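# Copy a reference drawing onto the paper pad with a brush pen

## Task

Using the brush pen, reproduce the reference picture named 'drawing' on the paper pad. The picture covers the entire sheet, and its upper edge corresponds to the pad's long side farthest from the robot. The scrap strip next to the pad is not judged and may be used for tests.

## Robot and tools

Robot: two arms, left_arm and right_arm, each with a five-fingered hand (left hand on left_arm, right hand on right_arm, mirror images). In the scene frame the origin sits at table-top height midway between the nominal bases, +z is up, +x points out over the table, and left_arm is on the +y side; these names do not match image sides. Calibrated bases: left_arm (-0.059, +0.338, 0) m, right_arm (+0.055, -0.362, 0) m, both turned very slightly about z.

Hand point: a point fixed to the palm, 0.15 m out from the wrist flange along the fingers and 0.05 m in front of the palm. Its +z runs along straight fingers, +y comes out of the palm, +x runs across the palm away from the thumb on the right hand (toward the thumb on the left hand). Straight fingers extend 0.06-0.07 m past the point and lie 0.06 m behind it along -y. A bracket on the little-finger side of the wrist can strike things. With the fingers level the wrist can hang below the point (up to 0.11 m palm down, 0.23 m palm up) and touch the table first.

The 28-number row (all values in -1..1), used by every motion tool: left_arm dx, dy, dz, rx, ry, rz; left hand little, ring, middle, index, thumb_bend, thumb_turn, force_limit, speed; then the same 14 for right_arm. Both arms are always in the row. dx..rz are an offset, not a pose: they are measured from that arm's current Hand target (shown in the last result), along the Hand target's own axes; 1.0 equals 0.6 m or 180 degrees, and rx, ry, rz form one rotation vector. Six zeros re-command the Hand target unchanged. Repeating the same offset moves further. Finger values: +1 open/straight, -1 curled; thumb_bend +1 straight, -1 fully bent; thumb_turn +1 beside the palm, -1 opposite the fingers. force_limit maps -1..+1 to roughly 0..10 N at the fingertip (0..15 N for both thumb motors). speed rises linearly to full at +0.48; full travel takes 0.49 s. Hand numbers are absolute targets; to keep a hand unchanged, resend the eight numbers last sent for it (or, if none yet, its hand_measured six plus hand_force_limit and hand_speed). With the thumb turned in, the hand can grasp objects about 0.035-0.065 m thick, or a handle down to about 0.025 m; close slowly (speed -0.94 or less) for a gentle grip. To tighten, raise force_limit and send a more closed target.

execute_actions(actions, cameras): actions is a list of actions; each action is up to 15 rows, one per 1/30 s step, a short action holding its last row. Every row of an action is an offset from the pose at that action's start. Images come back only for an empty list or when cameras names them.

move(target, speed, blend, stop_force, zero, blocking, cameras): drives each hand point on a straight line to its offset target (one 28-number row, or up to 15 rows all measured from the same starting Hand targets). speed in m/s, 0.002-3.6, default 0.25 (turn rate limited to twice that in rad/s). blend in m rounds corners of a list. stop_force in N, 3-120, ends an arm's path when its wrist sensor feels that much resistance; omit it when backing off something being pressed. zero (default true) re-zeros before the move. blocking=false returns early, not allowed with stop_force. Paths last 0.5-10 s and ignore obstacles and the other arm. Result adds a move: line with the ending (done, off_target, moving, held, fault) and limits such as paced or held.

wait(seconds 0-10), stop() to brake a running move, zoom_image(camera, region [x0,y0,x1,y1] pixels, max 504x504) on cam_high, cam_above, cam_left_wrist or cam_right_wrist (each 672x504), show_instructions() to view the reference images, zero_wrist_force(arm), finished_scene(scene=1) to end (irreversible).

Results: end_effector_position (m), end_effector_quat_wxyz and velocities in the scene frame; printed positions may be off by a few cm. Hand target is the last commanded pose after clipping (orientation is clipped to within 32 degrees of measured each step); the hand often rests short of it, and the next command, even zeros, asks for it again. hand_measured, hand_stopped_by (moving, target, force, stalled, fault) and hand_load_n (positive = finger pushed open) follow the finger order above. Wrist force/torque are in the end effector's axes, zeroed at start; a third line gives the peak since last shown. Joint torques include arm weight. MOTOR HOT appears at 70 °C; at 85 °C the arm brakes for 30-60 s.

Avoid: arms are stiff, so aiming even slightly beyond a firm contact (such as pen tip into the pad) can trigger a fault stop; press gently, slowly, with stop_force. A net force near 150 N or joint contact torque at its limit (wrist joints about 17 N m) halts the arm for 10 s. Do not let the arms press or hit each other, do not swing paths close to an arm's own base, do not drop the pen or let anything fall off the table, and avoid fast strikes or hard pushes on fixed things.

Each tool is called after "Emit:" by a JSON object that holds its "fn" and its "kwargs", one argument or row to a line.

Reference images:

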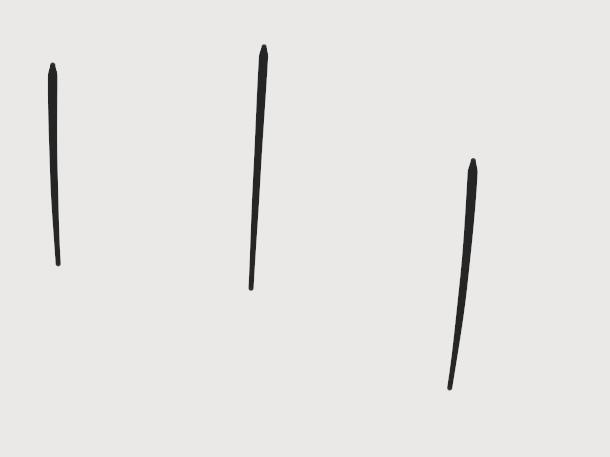

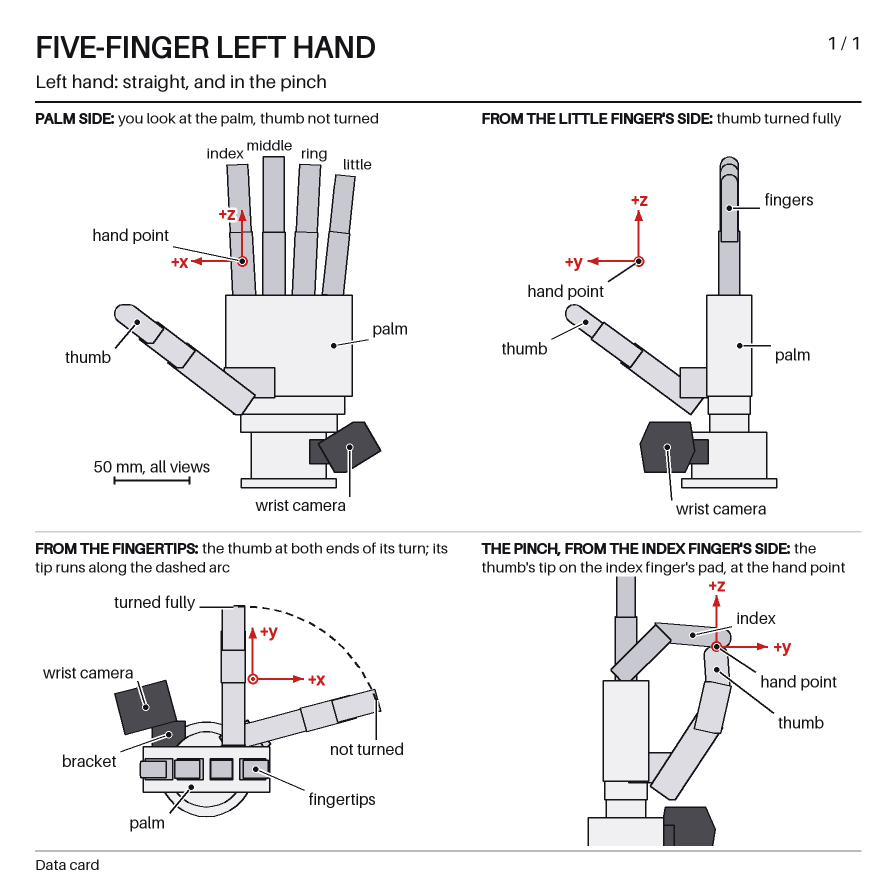

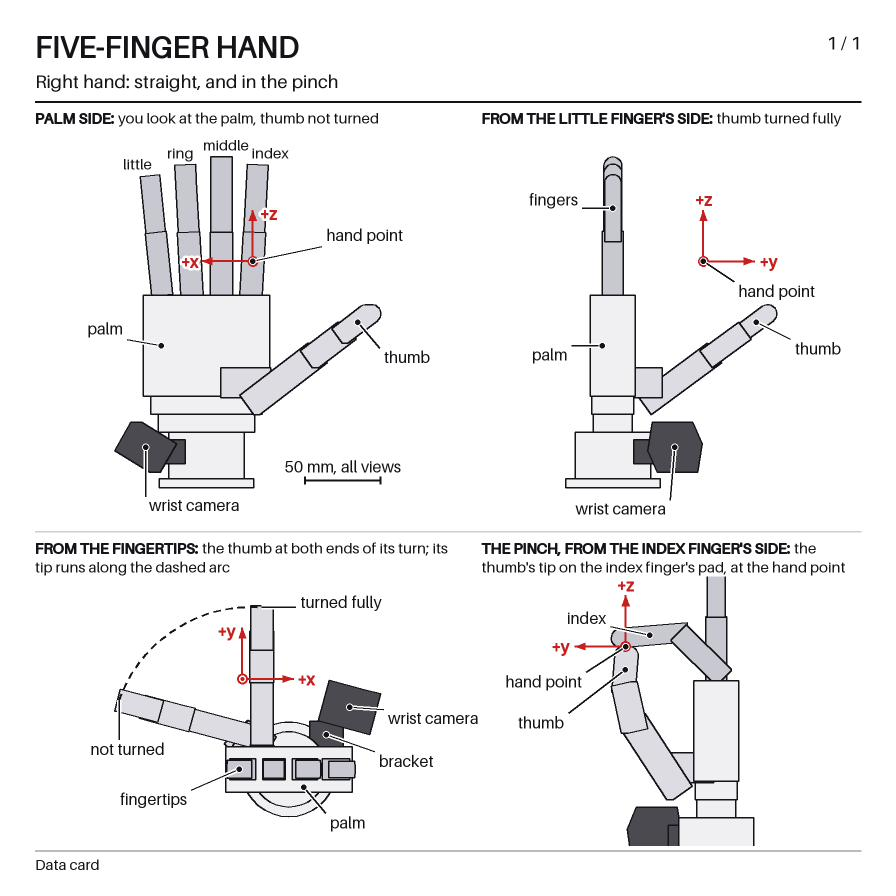

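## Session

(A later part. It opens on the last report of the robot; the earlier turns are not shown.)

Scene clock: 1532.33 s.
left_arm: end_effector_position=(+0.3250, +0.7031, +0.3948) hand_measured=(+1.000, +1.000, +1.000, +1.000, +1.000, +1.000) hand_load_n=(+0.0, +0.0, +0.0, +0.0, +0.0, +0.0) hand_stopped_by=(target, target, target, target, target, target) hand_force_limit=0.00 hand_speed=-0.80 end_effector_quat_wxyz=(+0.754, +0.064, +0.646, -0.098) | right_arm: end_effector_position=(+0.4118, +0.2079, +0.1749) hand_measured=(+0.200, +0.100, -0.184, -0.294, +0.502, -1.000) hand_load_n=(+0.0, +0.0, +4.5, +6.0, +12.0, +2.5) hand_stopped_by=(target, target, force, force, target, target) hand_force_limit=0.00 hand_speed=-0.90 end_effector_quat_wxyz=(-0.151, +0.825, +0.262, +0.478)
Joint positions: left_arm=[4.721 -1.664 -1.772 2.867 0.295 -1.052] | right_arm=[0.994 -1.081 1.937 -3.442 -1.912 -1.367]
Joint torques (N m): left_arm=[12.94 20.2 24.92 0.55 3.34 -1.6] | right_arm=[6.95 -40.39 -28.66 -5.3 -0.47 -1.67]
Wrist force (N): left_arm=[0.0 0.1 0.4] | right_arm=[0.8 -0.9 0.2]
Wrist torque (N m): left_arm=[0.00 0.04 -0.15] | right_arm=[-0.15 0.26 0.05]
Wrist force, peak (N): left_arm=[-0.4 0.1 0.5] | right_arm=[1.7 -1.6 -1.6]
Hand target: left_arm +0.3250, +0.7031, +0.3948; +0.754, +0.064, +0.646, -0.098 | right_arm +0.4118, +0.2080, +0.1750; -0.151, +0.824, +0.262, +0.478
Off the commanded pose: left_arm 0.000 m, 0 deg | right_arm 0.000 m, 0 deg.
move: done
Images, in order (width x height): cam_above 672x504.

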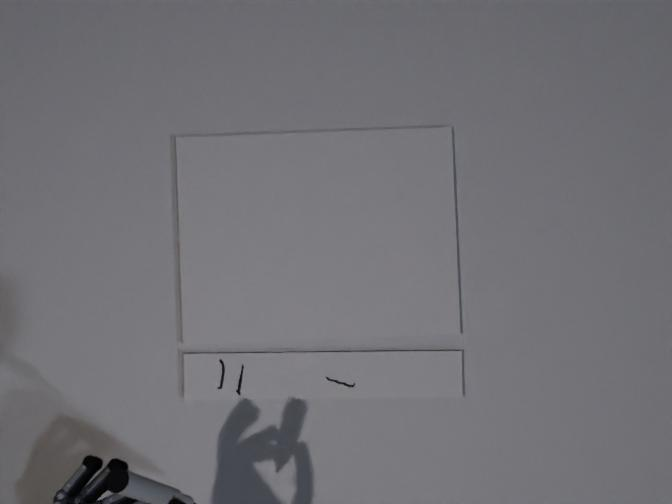

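Emit:
{"fn": "move", "kwargs": {
  "target": [0,0,0,0,0,0,1,1,1,1,1,1,0.0,-0.8,0.2325,0.601,-0.1796,0.2258,-0.2254,0.2797,0.2,0.1,-0.25,-0.5,0.5,-1,0.0,-0.9],
  "speed": 0.2,
  "cameras": ["cam_high"]
}}

Scene clock: 1727.57 s.
left_arm: end_effector_position=(+0.3250, +0.7031, +0.3948) hand_measured=(+1.000, +1.000, +1.000, +1.000, +1.000, +1.000) hand_load_n=(+0.0, +0.0, +0.0, +0.0, +0.0, +0.0) hand_stopped_by=(target, target, target, target, target, target) hand_force_limit=0.00 hand_speed=-0.80 end_effector_quat_wxyz=(+0.754, +0.064, +0.646, -0.098) | right_arm: end_effector_position=(+0.6002, -0.1001, +0.3501) hand_measured=(+0.200, +0.100, -0.184, -0.294, +0.502, -1.000) hand_load_n=(+0.0, +0.0, +4.0, +6.0, +12.0, +2.5) hand_stopped_by=(target, target, force, force, target, target) hand_force_limit=0.00 hand_speed=-0.90 end_effector_quat_wxyz=(-0.499, +0.862, +0.077, -0.043)
Joint positions: left_arm=[4.721 -1.664 -1.772 2.867 0.295 -1.052] | right_arm=[-0.101 -1.294 1.303 -1.162 -0.577 -2.062]
Joint torques (N m): left_arm=[13.22 25.2 24.92 0.52 3.29 -1.48] | right_arm=[-0.66 -30.76 -24.44 0.35 0.34 -0.09]
Wrist force (N): left_arm=[-0.1 0.0 0.3] | right_arm=[0.2 -1.7 -0.4]
Wrist torque (N m): left_arm=[-0.01 0.05 -0.14] | right_arm=[0.14 0.11 0.12]
Wrist force, peak (N): left_arm=[-0.4 0.0 0.4] | right_arm=[0.8 -2.2 -1.1]
Hand target: left_arm +0.3250, +0.7031, +0.3948; +0.754, +0.064, +0.646, -0.098 | right_arm +0.6002, -0.1002, +0.3502; -0.499, +0.862, +0.077, -0.043
Off the commanded pose: left_arm 0.000 m, 0 deg | right_arm 0.000 m, 0 deg.
move: done
Images, in order (width x height): cam_high 672x504.

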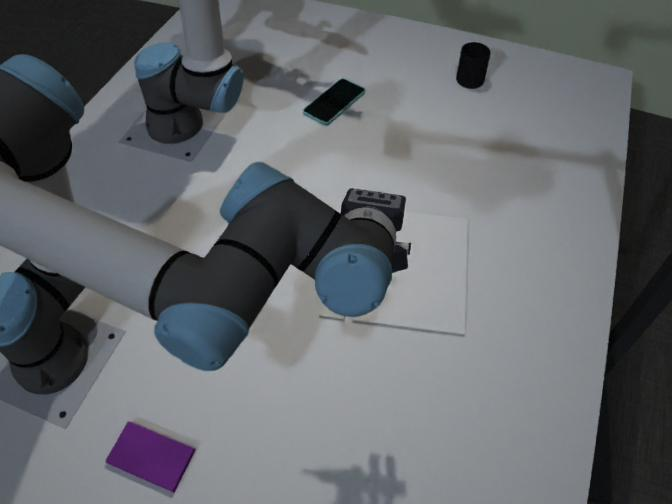

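Emit:
{"fn": "move", "kwargs": {
  "target": [0,0,0,0,0,0,1,1,1,1,1,1,0.0,-0.8,-0.5765,-0.0323,-0.011,0.0621,-0.3085,0.1158,0.2,0.1,-0.25,-0.5,0.5,-1,0.0,-0.9],
  "speed": 0.2,
  "cameras": ["cam_high"]
}}

Emit:
{"fn": "move", "kwargs": {
  "target": [
    [0,0,0,0,0,0,1,1,1,1,1,1,0.0,-0.8,0.1772,-0.1333,-0.0057,0.1003,0.1332,0,0.2,0.1,-0.25,-0.5,0.5,-1,0.0,-0.9],
    [0,0,0,0,0,0,1,1,1,1,1,1,0.0,-0.8,0.3283,-0.2472,-0.1215,0.2006,0.2664,0,0.2,0.1,-0.25,-0.5,0.5,-1,0.0,-0.9],
    [0,0,0,0,0,0,1,1,1,1,1,1,0.0,-0.8,0.4128,-0.311,-0.3165,0.3009,0.3996,0,0.2,0.1,-0.25,-0.5,0.5,-1,0.0,-0.9],
    [0,0,0,0,0,0,1,1,1,1,1,1,0.0,-0.8,0.4083,-0.3075,-0.5383,0.4012,0.5328,0,0.2,0.1,-0.25,-0.5,0.5,-1,0.0,-0.9]
  ],
  "speed": 0.2,
  "blend": 0.02,
  "cameras": ["cam_high"]
}}

Scene clock: 1748.57 s.
left_arm: end_effector_position=(+0.3250, +0.7031, +0.3948) hand_measured=(+1.000, +1.000, +1.000, +1.000, +1.000, +1.000) hand_load_n=(+0.0, +0.0, +0.0, +0.0, +0.0, +0.0) hand_stopped_by=(target, target, target, target, target, target) hand_force_limit=0.00 hand_speed=-0.80 end_effector_quat_wxyz=(+0.754, +0.064, +0.646, -0.098) | right_arm: end_effector_position=(+0.2589, -0.1572, +0.3693) hand_measured=(+0.200, +0.100, -0.184, -0.294, +0.502, -1.000) hand_load_n=(+0.0, +0.0, +4.5, +6.0, +12.0, +2.5) hand_stopped_by=(target, target, force, force, target, target) hand_force_limit=0.00 hand_speed=-0.90 end_effector_quat_wxyz=(-0.468, +0.692, +0.144, -0.530)
Joint positions: left_arm=[4.721 -1.664 -1.772 2.867 0.295 -1.052] | right_arm=[-0.018 -1.409 1.623 -0.214 -1.052 -2.499]
Joint torques (N m): left_arm=[13.66 24.38 23.72 0.52 3.48 -1.43] | right_arm=[-4.08 -15.3 -25.67 -0.99 -0.41 1.88]
Wrist force (N): left_arm=[-0.3 0.1 0.3] | right_arm=[-0.9 -1.1 -0.3]
Wrist torque (N m): left_arm=[0.00 0.07 -0.16] | right_arm=[0.27 0.02 -0.02]
Wrist force, peak (N): left_arm=[-0.3 0.0 0.5] | right_arm=[0.4 -2.3 -0.7]
Hand target: left_arm +0.3250, +0.7031, +0.3948; +0.754, +0.064, +0.646, -0.098 | right_arm +0.2589, -0.1572, +0.3693; -0.468, +0.692, +0.144, -0.530
Off the commanded pose: left_arm 0.000 m, 0 deg | right_arm 0.000 m, 0 deg.
move: done
Images, in order (width x height): cam_high 672x504.

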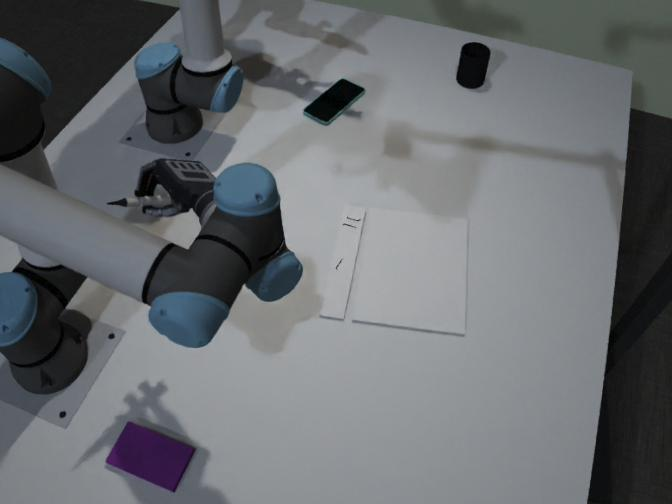

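Scene clock: 1754.30 s.
left_arm: end_effector_position=(+0.3250, +0.7031, +0.3948) hand_measured=(+1.000, +1.000, +1.000, +1.000, +1.000, +1.000) hand_load_n=(+0.0, +0.0, +0.0, +0.0, +0.0, +0.0) hand_stopped_by=(target, target, target, target, target, target) hand_force_limit=0.00 hand_speed=-0.80 end_effector_quat_wxyz=(+0.754, +0.064, +0.646, -0.098) | right_arm: end_effector_position=(+0.6915, -0.0511, +0.3704) hand_measured=(+0.200, +0.100, -0.184, -0.294, +0.502, -1.000) hand_load_n=(+0.0, +0.0, +4.5, +6.0, +12.0, +2.5) hand_stopped_by=(target, target, force, force, target, target) hand_force_limit=0.00 hand_speed=-0.90 end_effector_quat_wxyz=(+0.694, -0.469, +0.528, -0.139)
Joint positions: left_arm=[4.721 -1.664 -1.772 2.867 0.295 -1.052] | right_arm=[-0.02 -1.412 1.626 -0.217 1.041 -2.493]
Joint torques (N m): left_arm=[12.7 24.58 23.68 0.47 3.31 -1.5] | right_arm=[-5.65 -34.98 -8.88 -0.39 0.64 -2]
Wrist force (N): left_arm=[-0.2 0.2 0.4] | right_arm=[-1.2 -0.9 -0.4]
Wrist torque (N m): left_arm=[0.00 0.06 -0.16] | right_arm=[0.29 0.07 -0.25]
Wrist force, peak (N): left_arm=[-0.5 0.1 0.4] | right_arm=[-1.5 -1.5 -0.6]
Hand target: left_arm +0.3250, +0.7031, +0.3948; +0.754, +0.064, +0.646, -0.098 | right_arm +0.6915, -0.0512, +0.3703; +0.694, -0.469, +0.528, -0.140
Off the commanded pose: left_arm 0.000 m, 0 deg | right_arm 0.000 m, 0 deg.
move: done
Images, in order (width x height): cam_high 672x504.

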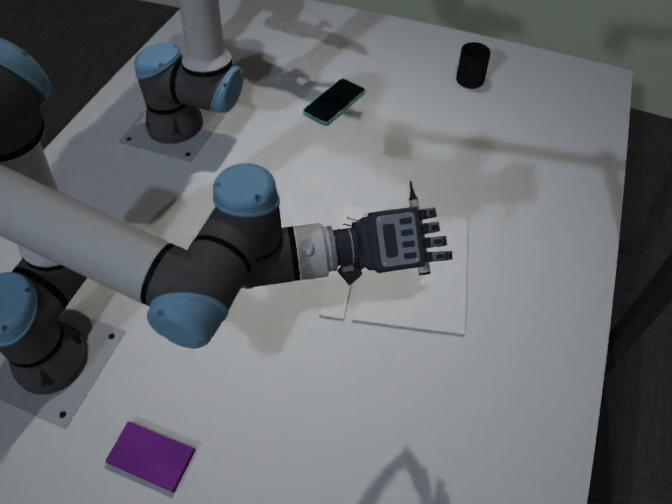

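Emit:
{"fn": "move", "kwargs": {
  "target": [0,0,0,0,0,0,1,1,1,1,1,1,0.0,-0.8,-0.1337,0.4553,-0.0525,-0.0338,-0.0553,-0.7058,0.2,0.1,-0.25,-0.5,0.5,-1,0.0,-0.9],
  "speed": 0.25,
  "cameras": ["all"]
}}

Scene clock: 1768.93 s.
left_arm: end_effector_position=(+0.3250, +0.7031, +0.3948) hand_measured=(+1.000, +1.000, +1.000, +1.000, +1.000, +1.000) hand_load_n=(-0.5, +0.0, +0.0, +0.5, +0.0, +0.0) hand_stopped_by=(target, target, target, target, target, target) hand_force_limit=0.00 hand_speed=-0.80 end_effector_quat_wxyz=(+0.754, +0.064, +0.646, -0.098) | right_arm: end_effector_position=(+0.5497, +0.1309, +0.2006) hand_measured=(+0.200, +0.100, -0.184, -0.294, +0.502, -1.000) hand_load_n=(+0.0, +0.0, +4.0, +6.0, +12.0, +2.5) hand_stopped_by=(target, target, force, force, target, target) hand_force_limit=0.00 hand_speed=-0.90 end_effector_quat_wxyz=(-0.199, +0.718, +0.228, +0.626)
Joint positions: left_arm=[4.721 -1.664 -1.772 2.867 0.295 -1.052] | right_arm=[0.694 -1.243 1.781 -0.401 1.667 -4.699]
Joint torques (N m): left_arm=[12.89 25.06 22.74 0.33 3.27 -1.43] | right_arm=[-0.18 -37.4 -22.68 1.08 0.36 -2.06]
Wrist force (N): left_arm=[-0.2 0.1 0.1] | right_arm=[1.2 -0.9 0.2]
Wrist torque (N m): left_arm=[0.01 0.04 -0.15] | right_arm=[-0.15 0.21 0.26]
Wrist force, peak (N): left_arm=[-0.2 0.0 0.6] | right_arm=[0.1 -2.4 -0.6]
Hand target: left_arm +0.3250, +0.7031, +0.3948; +0.754, +0.064, +0.646, -0.098 | right_arm +0.5496, +0.1308, +0.2006; -0.199, +0.718, +0.228, +0.626
Off the commanded pose: left_arm 0.000 m, 0 deg | right_arm 0.000 m, 0 deg.
move: done

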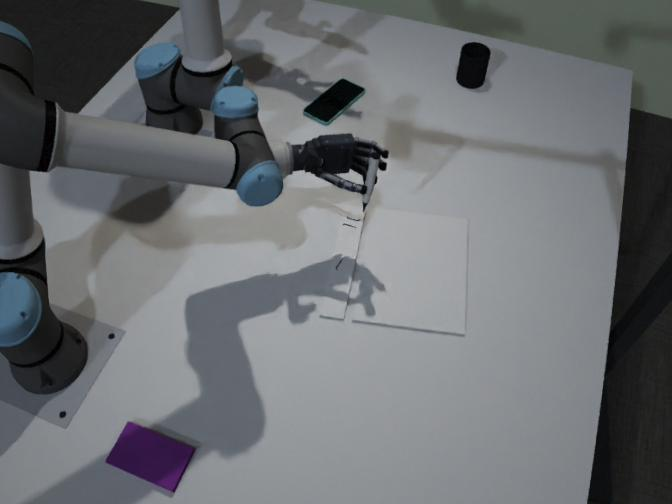

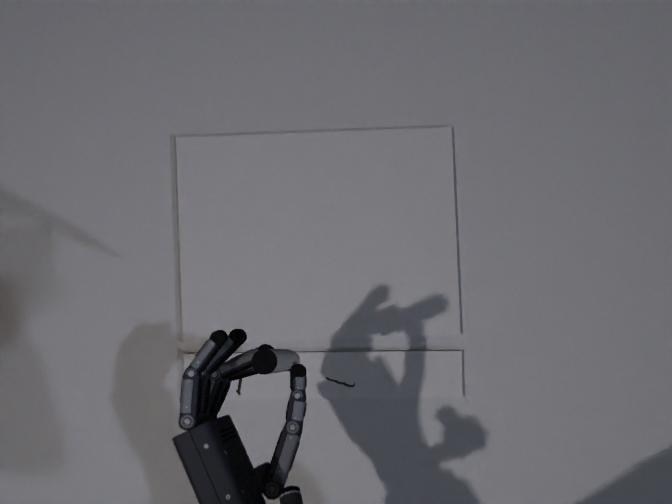

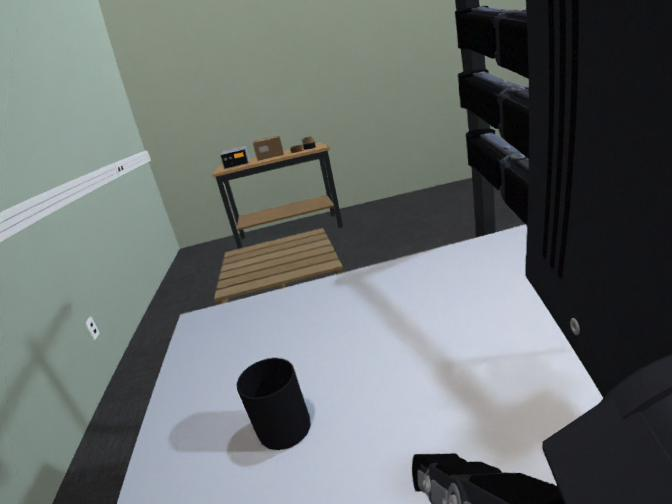

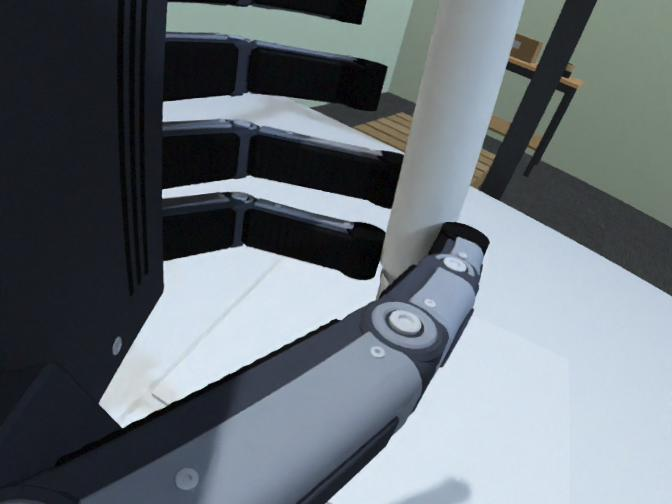

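Emit:
{"fn": "move", "kwargs": {
  "target": [0,0,0,0,0,0,1,1,1,1,1,1,0.0,-0.8,-0.211,-0.0191,0.0021,0,0,0,0.2,0.1,-0.25,-0.5,0.5,-1,0.0,-0.9],
  "speed": 0.12,
  "cameras": ["cam_high","cam_above"]
}}

Emit:
{"fn": "zoom_image", "kwargs": {
  "camera": "cam_above",
  "region": [230, 330, 350, 430]
}}

Emit:
{"fn": "zoom_image", "kwargs": {
  "camera": "cam_high",
  "region": [300, 170, 420, 270]
}}

Scene clock: 1787.30 s.
left_arm: end_effector_position=(+0.3250, +0.7031, +0.3948) hand_measured=(+1.000, +1.000, +1.000, +1.000, +1.000, +1.000) hand_load_n=(+0.0, +0.0, +0.0, +0.0, +0.0, +0.0) hand_stopped_by=(target, target, target, target, target, target) hand_force_limit=0.00 hand_speed=-0.80 end_effector_quat_wxyz=(+0.754, +0.064, +0.646, -0.098) | right_arm: end_effector_position=(+0.5299, +0.1310, +0.0750) hand_measured=(+0.200, +0.100, -0.184, -0.294, +0.502, -1.000) hand_load_n=(+0.0, +0.0, +4.0, +6.0, +12.0, +2.5) hand_stopped_by=(target, target, force, force, target, target) hand_force_limit=0.00 hand_speed=-0.90 end_effector_quat_wxyz=(-0.199, +0.718, +0.228, +0.626)
Joint positions: left_arm=[4.721 -1.664 -1.772 2.867 0.295 -1.052] | right_arm=[0.723 -1.066 1.922 -0.718 1.695 -4.695]
Joint torques (N m): left_arm=[12.6 25.68 22.09 0.21 3.45 -1.42] | right_arm=[-6.54 -32.66 -28 -0.59 -0.77 -0.53]
Wrist force (N): left_arm=[0.0 0.0 0.3] | right_arm=[1.2 -0.6 0.2]
Wrist torque (N m): left_arm=[-0.02 0.02 -0.14] | right_arm=[-0.12 0.22 0.30]
Wrist force, peak (N): left_arm=[-0.2 0.0 0.6] | right_arm=[2.7 -0.4 0.4]
Hand target: left_arm +0.3250, +0.7031, +0.3948; +0.754, +0.064, +0.646, -0.098 | right_arm +0.5300, +0.1310, +0.0750; -0.199, +0.718, +0.228, +0.626
Off the commanded pose: left_arm 0.000 m, 0 deg | right_arm 0.000 m, 0 deg.
move: done
Images, in order (width x height): cam_high 672x504, cam_above 672x504.

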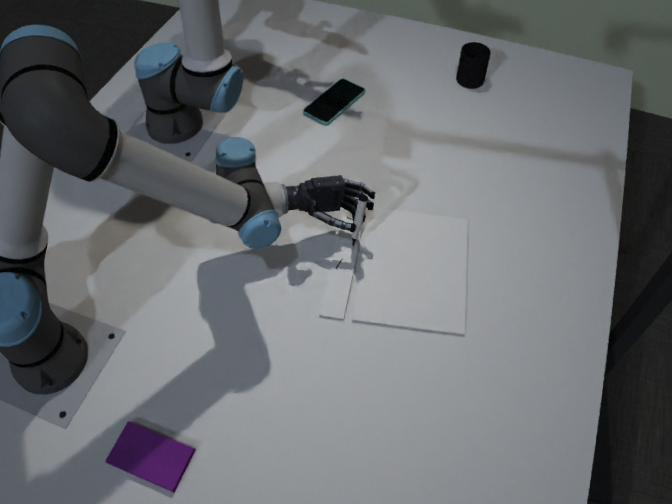

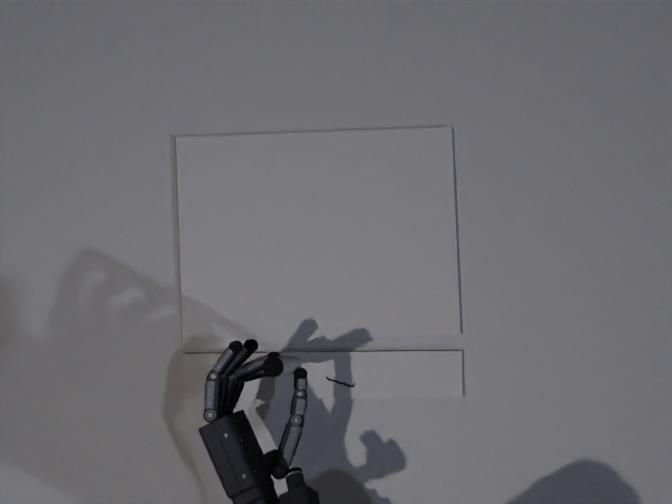

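Scaled by 4.200 from the camera's 672x504 image, which has a finer 960x720 frame.

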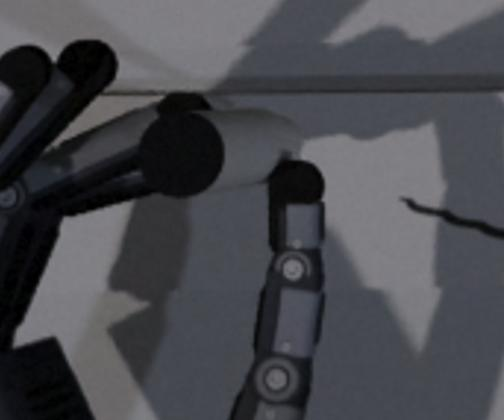

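Scaled by 4.200 from the camera's 672x504 image, which has a finer 960x720 frame.

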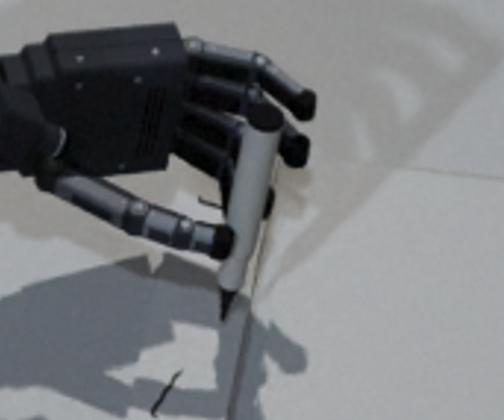

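Emit:
{"fn": "move", "kwargs": {
  "target": [0,0,0,0,0,0,1,1,1,1,1,1,0.0,-0.8,0.0105,0.1084,-0.0447,0,0.0444,0,0.2,0.1,-0.25,-0.5,0.5,-1,0.0,-0.9],
  "speed": 0.12,
  "cameras": ["cam_high","cam_above"]
}}

Emit:
{"fn": "zoom_image", "kwargs": {
  "camera": "cam_above",
  "region": [300, 320, 420, 420]
}}

Emit:
{"fn": "zoom_image", "kwargs": {
  "camera": "cam_high",
  "region": [300, 190, 420, 290]
}}

Scene clock: 1833.97 s.
left_arm: end_effector_position=(+0.3250, +0.7031, +0.3948) hand_measured=(+1.000, +1.000, +1.000, +1.000, +1.000, +1.000) hand_load_n=(+0.0, +0.0, +0.5, +0.0, +0.0, +0.0) hand_stopped_by=(target, target, target, target, target, target) hand_force_limit=0.00 hand_speed=-0.80 end_effector_quat_wxyz=(+0.754, +0.064, +0.646, -0.098) | right_arm: end_effector_position=(+0.5464, +0.0631, +0.0849) hand_measured=(+0.200, +0.100, -0.184, -0.294, +0.502, -1.000) hand_load_n=(+0.0, +0.0, +4.0, +6.0, +12.0, +2.5) hand_stopped_by=(target, target, force, force, target, target) hand_force_limit=0.00 hand_speed=-0.90 end_effector_quat_wxyz=(-0.214, +0.673, +0.213, +0.675)
Joint positions: left_arm=[4.721 -1.664 -1.772 2.867 0.295 -1.052] | right_arm=[0.573 -1.125 2.131 -1.009 1.546 -4.712]
Joint torques (N m): left_arm=[12.83 24.93 21.93 0.08 3.38 -1.44] | right_arm=[-4.29 -21.35 -16.84 -2.33 -0.84 1.79]
Wrist force (N): left_arm=[-0.2 -0.1 0.2] | right_arm=[1.2 -0.9 -0.2]
Wrist torque (N m): left_arm=[-0.02 0.04 -0.15] | right_arm=[-0.13 0.30 0.31]
Wrist force, peak (N): left_arm=[-0.3 0.1 0.5] | right_arm=[1.5 -2.3 0.6]
Hand target: left_arm +0.3250, +0.7031, +0.3948; +0.754, +0.064, +0.646, -0.098 | right_arm +0.5465, +0.0630, +0.0849; -0.214, +0.673, +0.213, +0.675
Off the commanded pose: left_arm 0.000 m, 0 deg | right_arm 0.000 m, 0 deg.
move: done
Images, in order (width x height): cam_high 672x504, cam_above 672x504.

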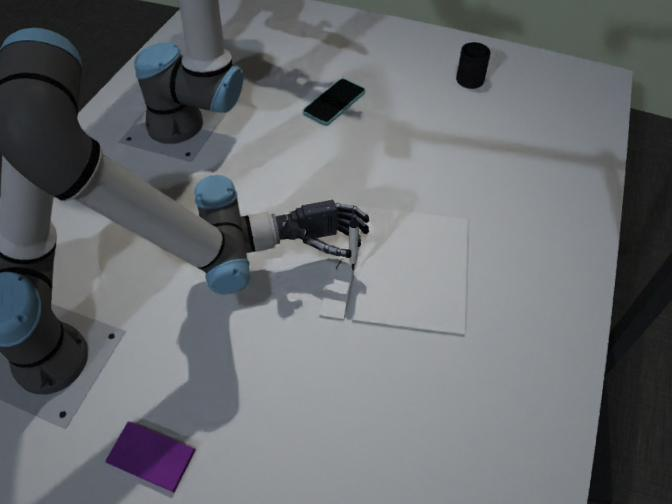

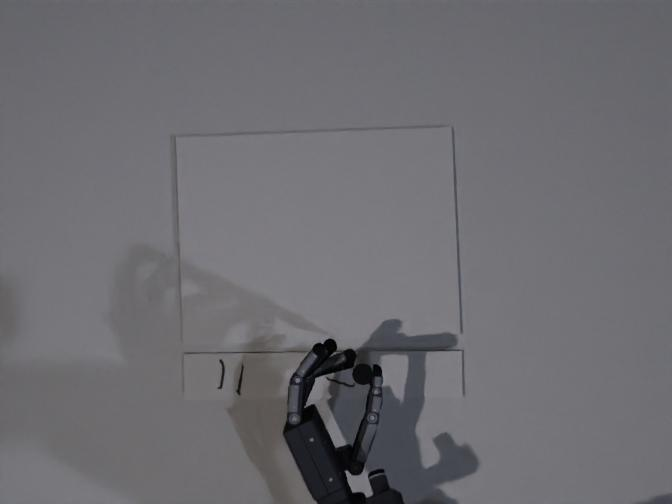

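Scaled by 4.200 from the camera's 672x504 image, which has a finer 960x720 frame.

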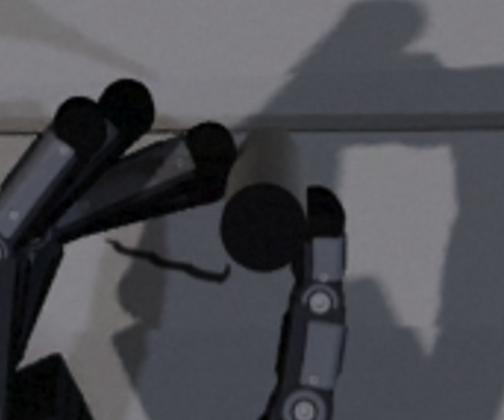

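Scaled by 4.200 from the camera's 672x504 image, which has a finer 960x720 frame.

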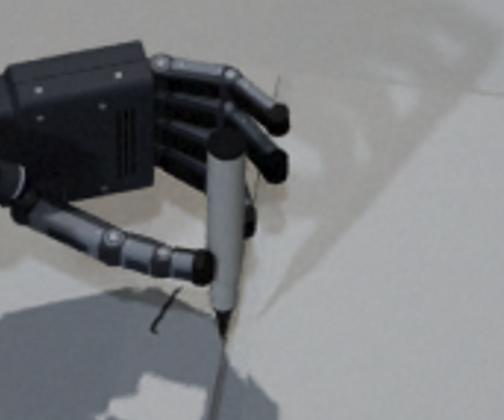

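Emit:
{"fn": "move", "kwargs": {
  "target": [
    [0,0,0,0,0,0,1,1,1,1,1,1,0.0,-0.8,-0.0348,0,0,0,0,0,0.2,0.1,-0.25,-0.5,0.5,-1,0.0,-0.9],
    [0,0,0,0,0,0,1,1,1,1,1,1,0.0,-0.8,-0.0348,0.0186,-0.0084,0,0,0,0.2,0.1,-0.25,-0.5,0.5,-1,0.0,-0.9],
    [0,0,0,0,0,0,1,1,1,1,1,1,0.0,-0.8,-0.0382,0.0186,-0.0084,0,0,0,0.2,0.1,-0.25,-0.5,0.5,-1,0.0,-0.9],
    [0,0,0,0,0,0,1,1,1,1,1,1,0.0,-0.8,-0.0382,0.0371,-0.0168,0,0,0,0.2,0.1,-0.25,-0.5,0.5,-1,0.0,-0.9],
    [0,0,0,0,0,0,1,1,1,1,1,1,0.0,-0.8,-0.0415,0.0371,-0.0168,0,0,0,0.2,0.1,-0.25,-0.5,0.5,-1,0.0,-0.9],
    [0,0,0,0,0,0,1,1,1,1,1,1,0.0,-0.8,-0.0415,0.0557,-0.0251,0,0,0,0.2,0.1,-0.25,-0.5,0.5,-1,0.0,-0.9],
    [0,0,0,0,0,0,1,1,1,1,1,1,0.0,-0.8,-0.0448,0.0557,-0.0251,0,0,0,0.2,0.1,-0.25,-0.5,0.5,-1,0.0,-0.9],
    [0,0,0,0,0,0,1,1,1,1,1,1,0.0,-0.8,-0.0448,0.0742,-0.0335,0,0,0,0.2,0.1,-0.25,-0.5,0.5,-1,0.0,-0.9],
    [0,0,0,0,0,0,1,1,1,1,1,1,0.0,-0.8,-0.0482,0.0742,-0.0335,0,0,0,0.2,0.1,-0.25,-0.5,0.5,-1,0.0,-0.9],
    [0,0,0,0,0,0,1,1,1,1,1,1,0.0,-0.8,-0.0482,0.0928,-0.0419,0,0,0,0.2,0.1,-0.25,-0.5,0.5,-1,0.0,-0.9],
    [0,0,0,0,0,0,1,1,1,1,1,1,0.0,-0.8,0,0.0928,-0.0419,0,0,0,0.2,0.1,-0.25,-0.5,0.5,-1,0.0,-0.9]
  ],
  "speed": 0.05,
  "cameras": []
}}

Emit:
{"fn": "move", "kwargs": {
  "target": [0,0,0,0,0,0,1,1,1,1,1,1,0.0,-0.8,0.0833,-0.10,-0.22,0,0,0,0.2,0.1,-0.25,-0.5,0.5,-1,0.0,-0.9],
  "speed": 0.2,
  "cameras": ["cam_above","cam_right_wrist"]
}}

Emit:
{"fn": "zoom_image", "kwargs": {
  "camera": "cam_above",
  "region": [350, 345, 430, 405]
}}

Scene clock: 1872.63 s.
left_arm: end_effector_position=(+0.3250, +0.7031, +0.3948) hand_measured=(+1.000, +1.000, +1.000, +1.000, +1.000, +1.000) hand_load_n=(+0.0, +0.0, +0.0, +0.0, +0.0, +0.0) hand_stopped_by=(target, target, target, target, target, target) hand_force_limit=0.00 hand_speed=-0.80 end_effector_quat_wxyz=(+0.754, +0.064, +0.646, -0.098) | right_arm: end_effector_position=(+0.5581, +0.0031, +0.0849) hand_measured=(+0.200, +0.100, -0.184, -0.294, +0.502, -1.000) hand_load_n=(+0.0, +0.0, +4.0, +6.0, +12.0, +2.5) hand_stopped_by=(target, target, force, force, target, target) hand_force_limit=0.00 hand_speed=-0.90 end_effector_quat_wxyz=(-0.214, +0.673, +0.213, +0.675)
Joint positions: left_arm=[4.721 -1.664 -1.772 2.867 0.295 -1.052] | right_arm=[0.417 -1.184 2.241 -1.06 1.391 -4.712]
Joint torques (N m): left_arm=[12.54 25.82 20.76 0.11 3.44 -1.4] | right_arm=[-4.04 -18.66 -12.02 -4.76 -0.79 1.58]
Wrist force (N): left_arm=[-0.1 0.0 0.3] | right_arm=[1.1 -0.4 0.3]
Wrist torque (N m): left_arm=[-0.02 0.05 -0.15] | right_arm=[-0.12 0.24 0.33]
Wrist force, peak (N): left_arm=[-0.3 0.1 0.4] | right_arm=[1.2 -2.2 -0.1]
Hand target: left_arm +0.3250, +0.7031, +0.3948; +0.754, +0.064, +0.646, -0.098 | right_arm +0.5580, +0.0031, +0.0848; -0.214, +0.673, +0.213, +0.675
Off the commanded pose: left_arm 0.000 m, 0 deg | right_arm 0.000 m, 0 deg.
move: done
No camera images: "cameras" was empty.

Scene clock: 1873.90 s.
left_arm: end_effector_position=(+0.3250, +0.7031, +0.3948) hand_measured=(+1.000, +1.000, +1.000, +1.000, +1.000, +1.000) hand_load_n=(+0.0, +0.0, +0.0, +0.0, +0.0, +0.0) hand_stopped_by=(target, target, target, target, target, target) hand_force_limit=0.00 hand_speed=-0.80 end_effector_quat_wxyz=(+0.754, +0.064, +0.646, -0.098) | right_arm: end_effector_position=(+0.4155, -0.0241, +0.1343) hand_measured=(+0.200, +0.100, -0.184, -0.294, +0.502, -1.000) hand_load_n=(+0.0, +0.0, +4.0, +6.0, +12.0, +2.5) hand_stopped_by=(target, target, force, force, target, target) hand_force_limit=0.00 hand_speed=-0.90 end_effector_quat_wxyz=(-0.214, +0.673, +0.214, +0.675)
Joint positions: left_arm=[4.721 -1.664 -1.772 2.867 0.295 -1.052] | right_arm=[0.574 -1.539 2.507 -0.971 1.548 -4.712]
Joint torques (N m): left_arm=[12.28 25.39 20.55 0.05 3.45 -1.42] | right_arm=[6.76 -21.43 -19 -4.43 0.77 -0.77]
Wrist force (N): left_arm=[-0.3 0.0 0.1] | right_arm=[1.1 -1.1 -0.2]
Wrist torque (N m): left_arm=[-0.01 0.05 -0.15] | right_arm=[-0.16 0.26 0.27]
Wrist force, peak (N): left_arm=[-0.2 -0.1 0.5] | right_arm=[1.6 -1.7 -1.6]
Hand target: left_arm +0.3250, +0.7031, +0.3948; +0.754, +0.064, +0.646, -0.098 | right_arm +0.4155, -0.0241, +0.1344; -0.214, +0.673, +0.213, +0.675
Off the commanded pose: left_arm 0.000 m, 0 deg | right_arm 0.000 m, 0 deg.
move: done
Images, in order (width x height): cam_above 672x504, cam_right_wrist 672x504.

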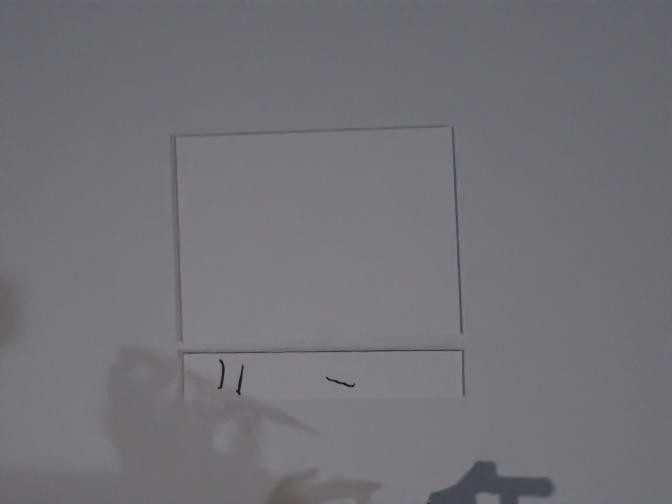

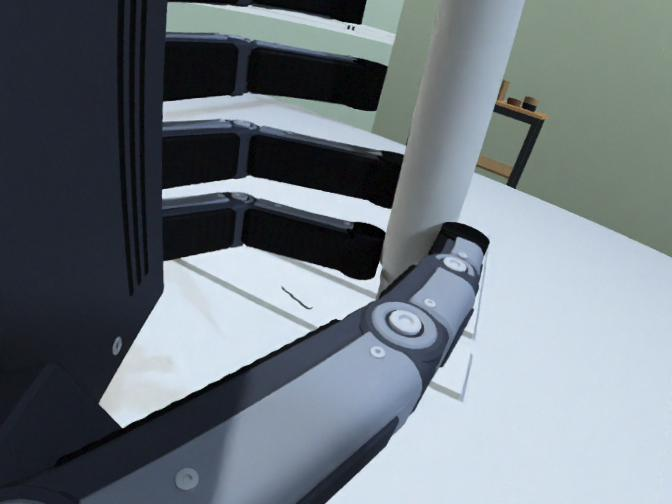

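Scaled by 6.300 from the camera's 672x504 image, which has a finer 960x720 frame.

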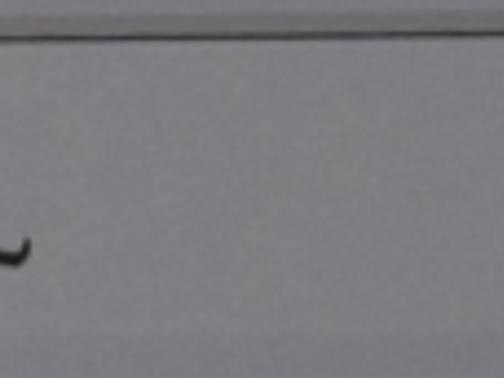

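Emit:
{"fn": "move", "kwargs": {
  "target": [
    [0,0,0,0,0,0,1,1,1,1,1,1,0.0,-0.8,-0.1073,0.007,0.2617,0,0,0,0.2,0.1,-0.25,-0.5,0.5,-1,0.0,-0.9],
    [0,0,0,0,0,0,1,1,1,1,1,1,0.0,-0.8,-0.134,0.007,0.2617,0,0,0,0.2,0.1,-0.25,-0.5,0.5,-1,0.0,-0.9],
    [0,0,0,0,0,0,1,1,1,1,1,1,0.0,-0.8,-0.134,0.0256,0.2533,0,0,0,0.2,0.1,-0.25,-0.5,0.5,-1,0.0,-0.9],
    [0,0,0,0,0,0,1,1,1,1,1,1,0.0,-0.8,-0.1373,0.0256,0.2533,0,0,0,0.2,0.1,-0.25,-0.5,0.5,-1,0.0,-0.9],
    [0,0,0,0,0,0,1,1,1,1,1,1,0.0,-0.8,-0.1373,0.0441,0.2449,0,0,0,0.2,0.1,-0.25,-0.5,0.5,-1,0.0,-0.9],
    [0,0,0,0,0,0,1,1,1,1,1,1,0.0,-0.8,-0.1407,0.0441,0.2449,0,0,0,0.2,0.1,-0.25,-0.5,0.5,-1,0.0,-0.9],
    [0,0,0,0,0,0,1,1,1,1,1,1,0.0,-0.8,-0.1407,0.0627,0.2366,0,0,0,0.2,0.1,-0.25,-0.5,0.5,-1,0.0,-0.9],
    [0,0,0,0,0,0,1,1,1,1,1,1,0.0,-0.8,-0.144,0.0627,0.2366,0,0,0,0.2,0.1,-0.25,-0.5,0.5,-1,0.0,-0.9],
    [0,0,0,0,0,0,1,1,1,1,1,1,0.0,-0.8,-0.144,0.0812,0.2282,0,0,0,0.2,0.1,-0.25,-0.5,0.5,-1,0.0,-0.9],
    [0,0,0,0,0,0,1,1,1,1,1,1,0.0,-0.8,-0.1,0.0812,0.2282,0,0,0,0.2,0.1,-0.25,-0.5,0.5,-1,0.0,-0.9]
  ],
  "speed": [0.2,0.04,0.04,0.04,0.04,0.04,0.04,0.04,0.04,0.1],
  "cameras": ["cam_high"]
}}

Emit:
{"fn": "zoom_image", "kwargs": {
  "camera": "cam_high",
  "region": [300, 210, 420, 310]
}}

Scene clock: 1912.80 s.
left_arm: end_effector_position=(+0.3250, +0.7031, +0.3948) hand_measured=(+1.000, +1.000, +1.000, +1.000, +1.000, +1.000) hand_load_n=(+0.0, +0.0, +0.0, +0.0, +0.0, +0.0) hand_stopped_by=(target, target, target, target, target, target) hand_force_limit=0.00 hand_speed=-0.80 end_effector_quat_wxyz=(+0.754, +0.064, +0.646, -0.098) | right_arm: end_effector_position=(+0.5557, +0.0152, +0.0749) hand_measured=(+0.200, +0.100, -0.184, -0.294, +0.502, -1.000) hand_load_n=(+0.0, +0.0, +4.0, +6.0, +12.0, +2.5) hand_stopped_by=(target, target, force, force, target, target) hand_force_limit=0.00 hand_speed=-0.90 end_effector_quat_wxyz=(-0.214, +0.673, +0.213, +0.675)
Joint positions: left_arm=[4.721 -1.664 -1.772 2.867 0.295 -1.052] | right_arm=[0.451 -1.147 2.224 -1.08 1.424 -4.712]
Joint torques (N m): left_arm=[13.12 25.42 20.41 -0.14 3.4 -1.37] | right_arm=[6.41 -31.26 -4.47 -3.43 -0.84 1.43]
Wrist force (N): left_arm=[0.0 0.2 0.3] | right_arm=[1.1 -0.9 0.0]
Wrist torque (N m): left_arm=[0.01 0.03 -0.15] | right_arm=[-0.18 0.26 0.28]
Wrist force, peak (N): left_arm=[-0.1 0.1 0.6] | right_arm=[1.8 -1.1 -1.8]
Hand target: left_arm +0.3250, +0.7031, +0.3948; +0.754, +0.064, +0.646, -0.098 | right_arm +0.5556, +0.0151, +0.0748; -0.214, +0.673, +0.213, +0.675
Off the commanded pose: left_arm 0.000 m, 0 deg | right_arm 0.000 m, 0 deg.
move: done
Images, in order (width x height): cam_high 672x504.

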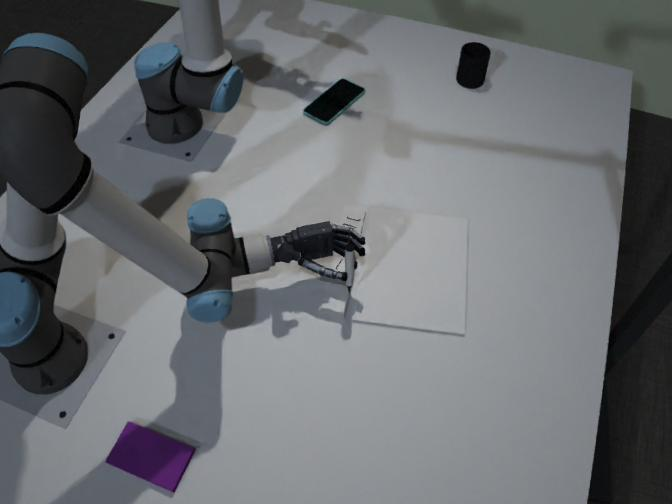

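Scaled by 4.200 from the camera's 672x504 image, which has a finer 960x720 frame.

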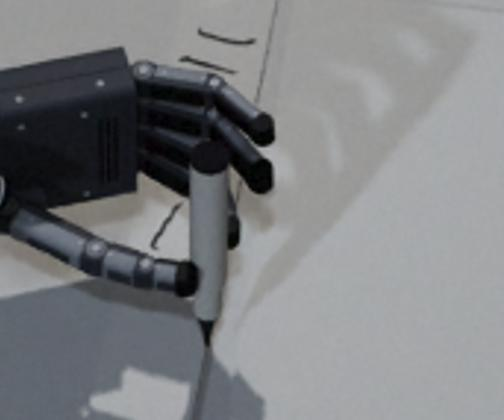

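Emit:
{"fn": "move", "kwargs": {
  "target": [0,0,0,0,0,0,1,1,1,1,1,1,0.0,-0.8,0.0833,-0.12,-0.22,0,0,0,0.2,0.1,-0.25,-0.5,0.5,-1,0.0,-0.9],
  "speed": 0.2,
  "cameras": ["cam_above","cam_high"]
}}

Emit:
{"fn": "zoom_image", "kwargs": {
  "camera": "cam_above",
  "region": [320, 325, 480, 405]
}}

Scene clock: 1922.50 s.
left_arm: end_effector_position=(+0.3250, +0.7031, +0.3948) hand_measured=(+1.000, +1.000, +1.000, +1.000, +1.000, +1.000) hand_load_n=(+0.0, +0.0, +0.0, +0.0, +0.0, +0.0) hand_stopped_by=(target, target, target, target, target, target) hand_force_limit=0.00 hand_speed=-0.80 end_effector_quat_wxyz=(+0.754, +0.064, +0.646, -0.098) | right_arm: end_effector_position=(+0.4061, -0.0023, +0.1243) hand_measured=(+0.200, +0.100, -0.184, -0.294, +0.502, -1.000) hand_load_n=(+0.0, +0.0, +4.0, +6.0, +12.0, +2.5) hand_stopped_by=(target, target, force, force, target, target) hand_force_limit=0.00 hand_speed=-0.90 end_effector_quat_wxyz=(-0.214, +0.673, +0.214, +0.675)
Joint positions: left_arm=[4.721 -1.664 -1.772 2.867 0.295 -1.052] | right_arm=[0.669 -1.467 2.473 -1.008 1.642 -4.712]
Joint torques (N m): left_arm=[12.39 25.59 20.27 -0.28 3.39 -1.33] | right_arm=[7.76 -23.13 -20.84 -4.67 0.67 -0.69]
Wrist force (N): left_arm=[-0.2 0.1 0.4] | right_arm=[0.8 -0.9 0.0]
Wrist torque (N m): left_arm=[-0.01 0.05 -0.15] | right_arm=[-0.13 0.29 0.26]
Wrist force, peak (N): left_arm=[-0.2 0.1 0.5] | right_arm=[1.5 -1.5 -1.8]
Hand target: left_arm +0.3250, +0.7031, +0.3948; +0.754, +0.064, +0.646, -0.098 | right_arm +0.4061, -0.0023, +0.1244; -0.214, +0.673, +0.213, +0.675
Off the commanded pose: left_arm 0.000 m, 0 deg | right_arm 0.000 m, 0 deg.
move: done
Images, in order (width x height): cam_high 672x504, cam_above 672x504.

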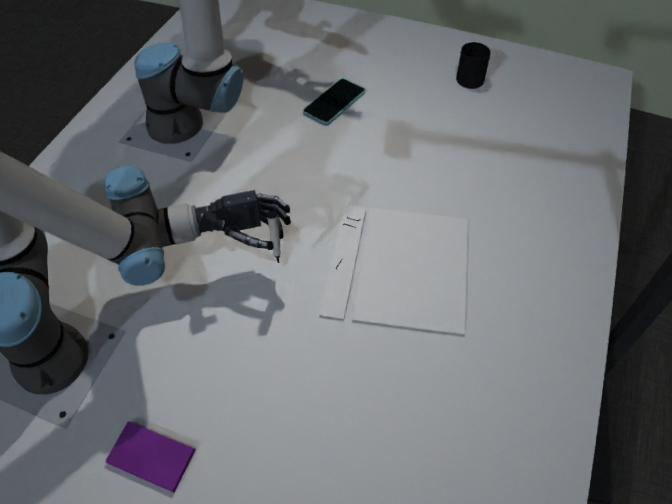

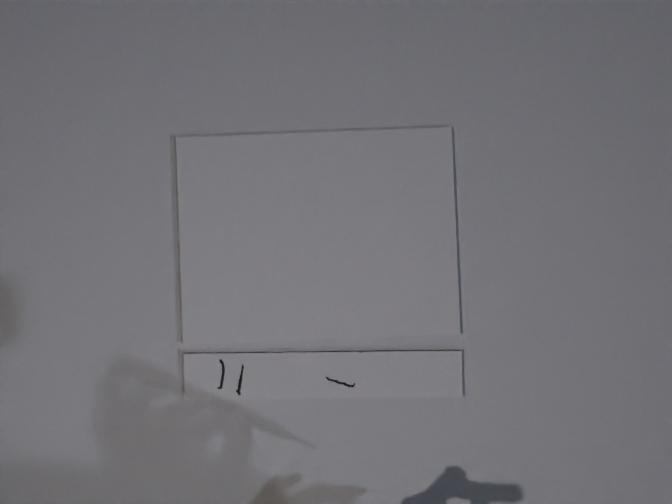

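Scaled by 3.150 from the camera's 672x504 image, which has a finer 960x720 frame.

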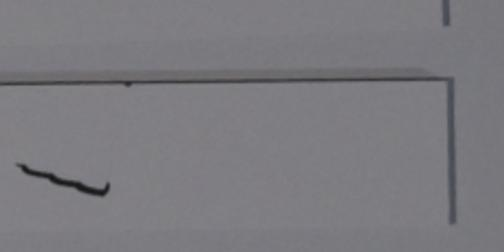

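Emit:
{"fn": "move", "kwargs": {
  "target": [
    [0,0,0,0,0,0,1,1,1,1,1,1,0.0,-0.8,-0.0907,0.0342,0.2375,0,0,0,0.2,0.1,-0.25,-0.5,0.5,-1,0.0,-0.9],
    [0,0,0,0,0,0,1,1,1,1,1,1,0.0,-0.8,-0.1173,0.0342,0.2375,0,0,0,0.2,0.1,-0.25,-0.5,0.5,-1,0.0,-0.9],
    [0,0,0,0,0,0,1,1,1,1,1,1,0.0,-0.8,-0.1173,0.0528,0.2291,0,0,0,0.2,0.1,-0.25,-0.5,0.5,-1,0.0,-0.9],
    [0,0,0,0,0,0,1,1,1,1,1,1,0.0,-0.8,-0.1207,0.0528,0.2291,0,0,0,0.2,0.1,-0.25,-0.5,0.5,-1,0.0,-0.9],
    [0,0,0,0,0,0,1,1,1,1,1,1,0.0,-0.8,-0.1207,0.0714,0.2207,0,0,0,0.2,0.1,-0.25,-0.5,0.5,-1,0.0,-0.9],
    [0,0,0,0,0,0,1,1,1,1,1,1,0.0,-0.8,-0.124,0.0714,0.2207,0,0,0,0.2,0.1,-0.25,-0.5,0.5,-1,0.0,-0.9],
    [0,0,0,0,0,0,1,1,1,1,1,1,0.0,-0.8,-0.124,0.09,0.2123,0,0,0,0.2,0.1,-0.25,-0.5,0.5,-1,0.0,-0.9],
    [0,0,0,0,0,0,1,1,1,1,1,1,0.0,-0.8,-0.1273,0.09,0.2123,0,0,0,0.2,0.1,-0.25,-0.5,0.5,-1,0.0,-0.9],
    [0,0,0,0,0,0,1,1,1,1,1,1,0.0,-0.8,-0.1273,0.1086,0.2039,0,0,0,0.2,0.1,-0.25,-0.5,0.5,-1,0.0,-0.9],
    [0,0,0,0,0,0,1,1,1,1,1,1,0.0,-0.8,-0.09,0.1086,0.2039,0,0,0,0.2,0.1,-0.25,-0.5,0.5,-1,0.0,-0.9]
  ],
  "speed": [0.2,0.04,0.04,0.04,0.04,0.04,0.04,0.04,0.04,0.1],
  "cameras": []
}}

Emit:
{"fn": "move", "kwargs": {
  "target": [0,0,0,0,0,0,1,1,1,1,1,1,0.0,-0.8,0.0833,-0.12,-0.22,0,0,0,0.2,0.1,-0.25,-0.5,0.5,-1,0.0,-0.9],
  "speed": 0.2,
  "cameras": ["cam_above","cam_right_wrist"]
}}

Emit:
{"fn": "zoom_image", "kwargs": {
  "camera": "cam_above",
  "region": [340, 345, 440, 405]
}}

Scene clock: 1968.80 s.
left_arm: end_effector_position=(+0.3250, +0.7031, +0.3948) hand_measured=(+1.000, +1.000, +1.000, +1.000, +1.000, +1.000) hand_load_n=(+0.0, +0.5, +0.0, -0.5, +0.0, +0.0) hand_stopped_by=(target, target, target, target, target, target) hand_force_limit=0.00 hand_speed=-0.80 end_effector_quat_wxyz=(+0.754, +0.064, +0.646, -0.098) | right_arm: end_effector_position=(+0.5438, +0.0152, +0.0708) hand_measured=(+0.200, +0.100, -0.184, -0.294, +0.502, -1.000) hand_load_n=(+0.0, +0.0, +4.0, +6.0, +12.0, +2.5) hand_stopped_by=(target, target, force, force, target, target) hand_force_limit=0.00 hand_speed=-0.90 end_effector_quat_wxyz=(-0.214, +0.673, +0.213, +0.675)
Joint positions: left_arm=[4.721 -1.664 -1.772 2.867 0.295 -1.052] | right_arm=[0.466 -1.148 2.249 -1.104 1.439 -4.712]
Joint torques (N m): left_arm=[12.53 25.44 18.81 -0.28 3.38 -1.4] | right_arm=[7.64 -32.57 -6.39 -3.01 -0.88 1.74]
Wrist force (N): left_arm=[-0.2 0.0 0.5] | right_arm=[1.0 -0.8 0.0]
Wrist torque (N m): left_arm=[-0.03 0.06 -0.15] | right_arm=[-0.16 0.27 0.28]
Wrist force, peak (N): left_arm=[-0.2 0.0 0.5] | right_arm=[2.3 -1.8 0.1]
Hand target: left_arm +0.3250, +0.7031, +0.3948; +0.754, +0.064, +0.646, -0.098 | right_arm +0.5438, +0.0152, +0.0708; -0.214, +0.673, +0.213, +0.675
Off the commanded pose: left_arm 0.000 m, 0 deg | right_arm 0.000 m, 0 deg.
move: done
No camera images: "cameras" was empty.

Scene clock: 1970.10 s.
left_arm: end_effector_position=(+0.3250, +0.7031, +0.3948) hand_measured=(+1.000, +1.000, +1.000, +1.000, +1.000, +1.000) hand_load_n=(+0.5, +0.0, +0.0, +0.0, +0.0, +0.0) hand_stopped_by=(target, target, target, target, target, target) hand_force_limit=0.00 hand_speed=-0.80 end_effector_quat_wxyz=(+0.754, +0.064, +0.646, -0.098) | right_arm: end_effector_position=(+0.3943, -0.0022, +0.1203) hand_measured=(+0.200, +0.100, -0.184, -0.294, +0.502, -1.000) hand_load_n=(+0.0, +0.0, +4.0, +6.0, +12.0, +2.5) hand_stopped_by=(target, target, force, force, target, target) hand_force_limit=0.00 hand_speed=-0.90 end_effector_quat_wxyz=(-0.214, +0.673, +0.214, +0.675)
Joint positions: left_arm=[4.721 -1.664 -1.772 2.867 0.295 -1.052] | right_arm=[0.699 -1.464 2.488 -1.027 1.673 -4.713]
Joint torques (N m): left_arm=[12.32 25.4 19.2 -0.27 3.42 -1.38] | right_arm=[7.97 -22.31 -19.81 -4.56 0.7 -0.29]
Wrist force (N): left_arm=[-0.1 0.1 0.1] | right_arm=[1.1 -0.8 0.0]
Wrist torque (N m): left_arm=[0.01 0.03 -0.14] | right_arm=[-0.11 0.23 0.27]
Wrist force, peak (N): left_arm=[-0.2 0.1 0.4] | right_arm=[1.4 -1.4 -1.5]
Hand target: left_arm +0.3250, +0.7031, +0.3948; +0.754, +0.064, +0.646, -0.098 | right_arm +0.3943, -0.0022, +0.1203; -0.214, +0.673, +0.213, +0.675
Off the commanded pose: left_arm 0.000 m, 0 deg | right_arm 0.000 m, 0 deg.
move: done
Images, in order (width x height): cam_above 672x504, cam_right_wrist 672x504.

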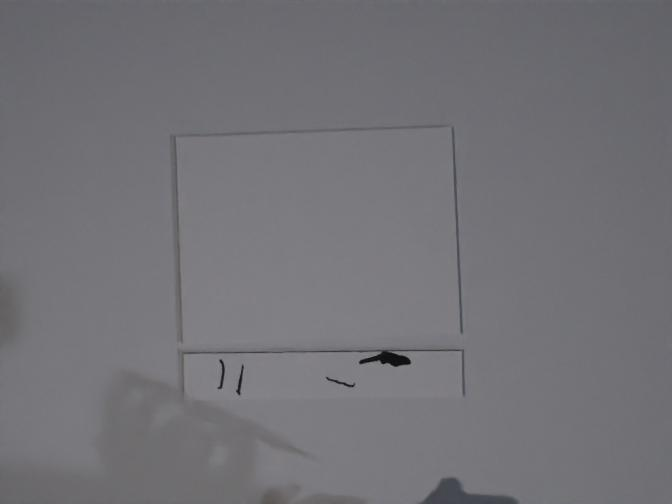

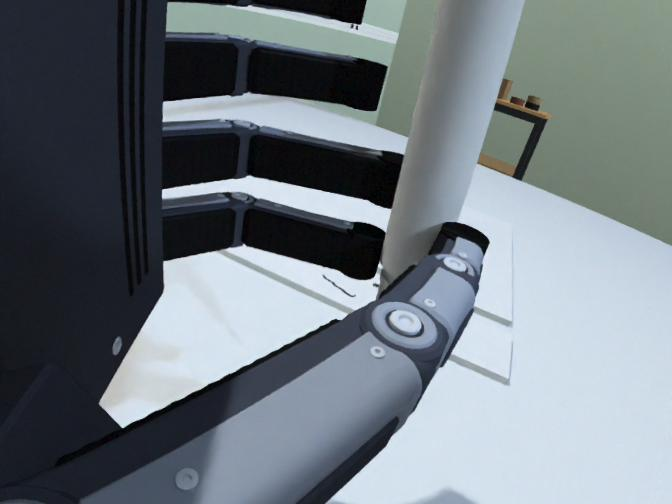

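Scaled by 5.040 from the camera's 672x504 image, which has a finer 960x720 frame.

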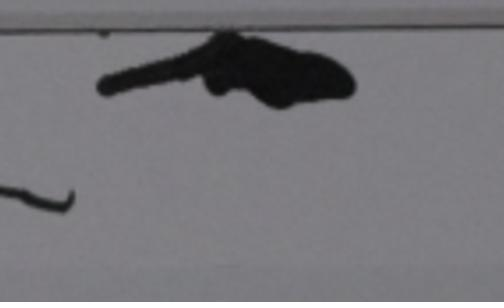

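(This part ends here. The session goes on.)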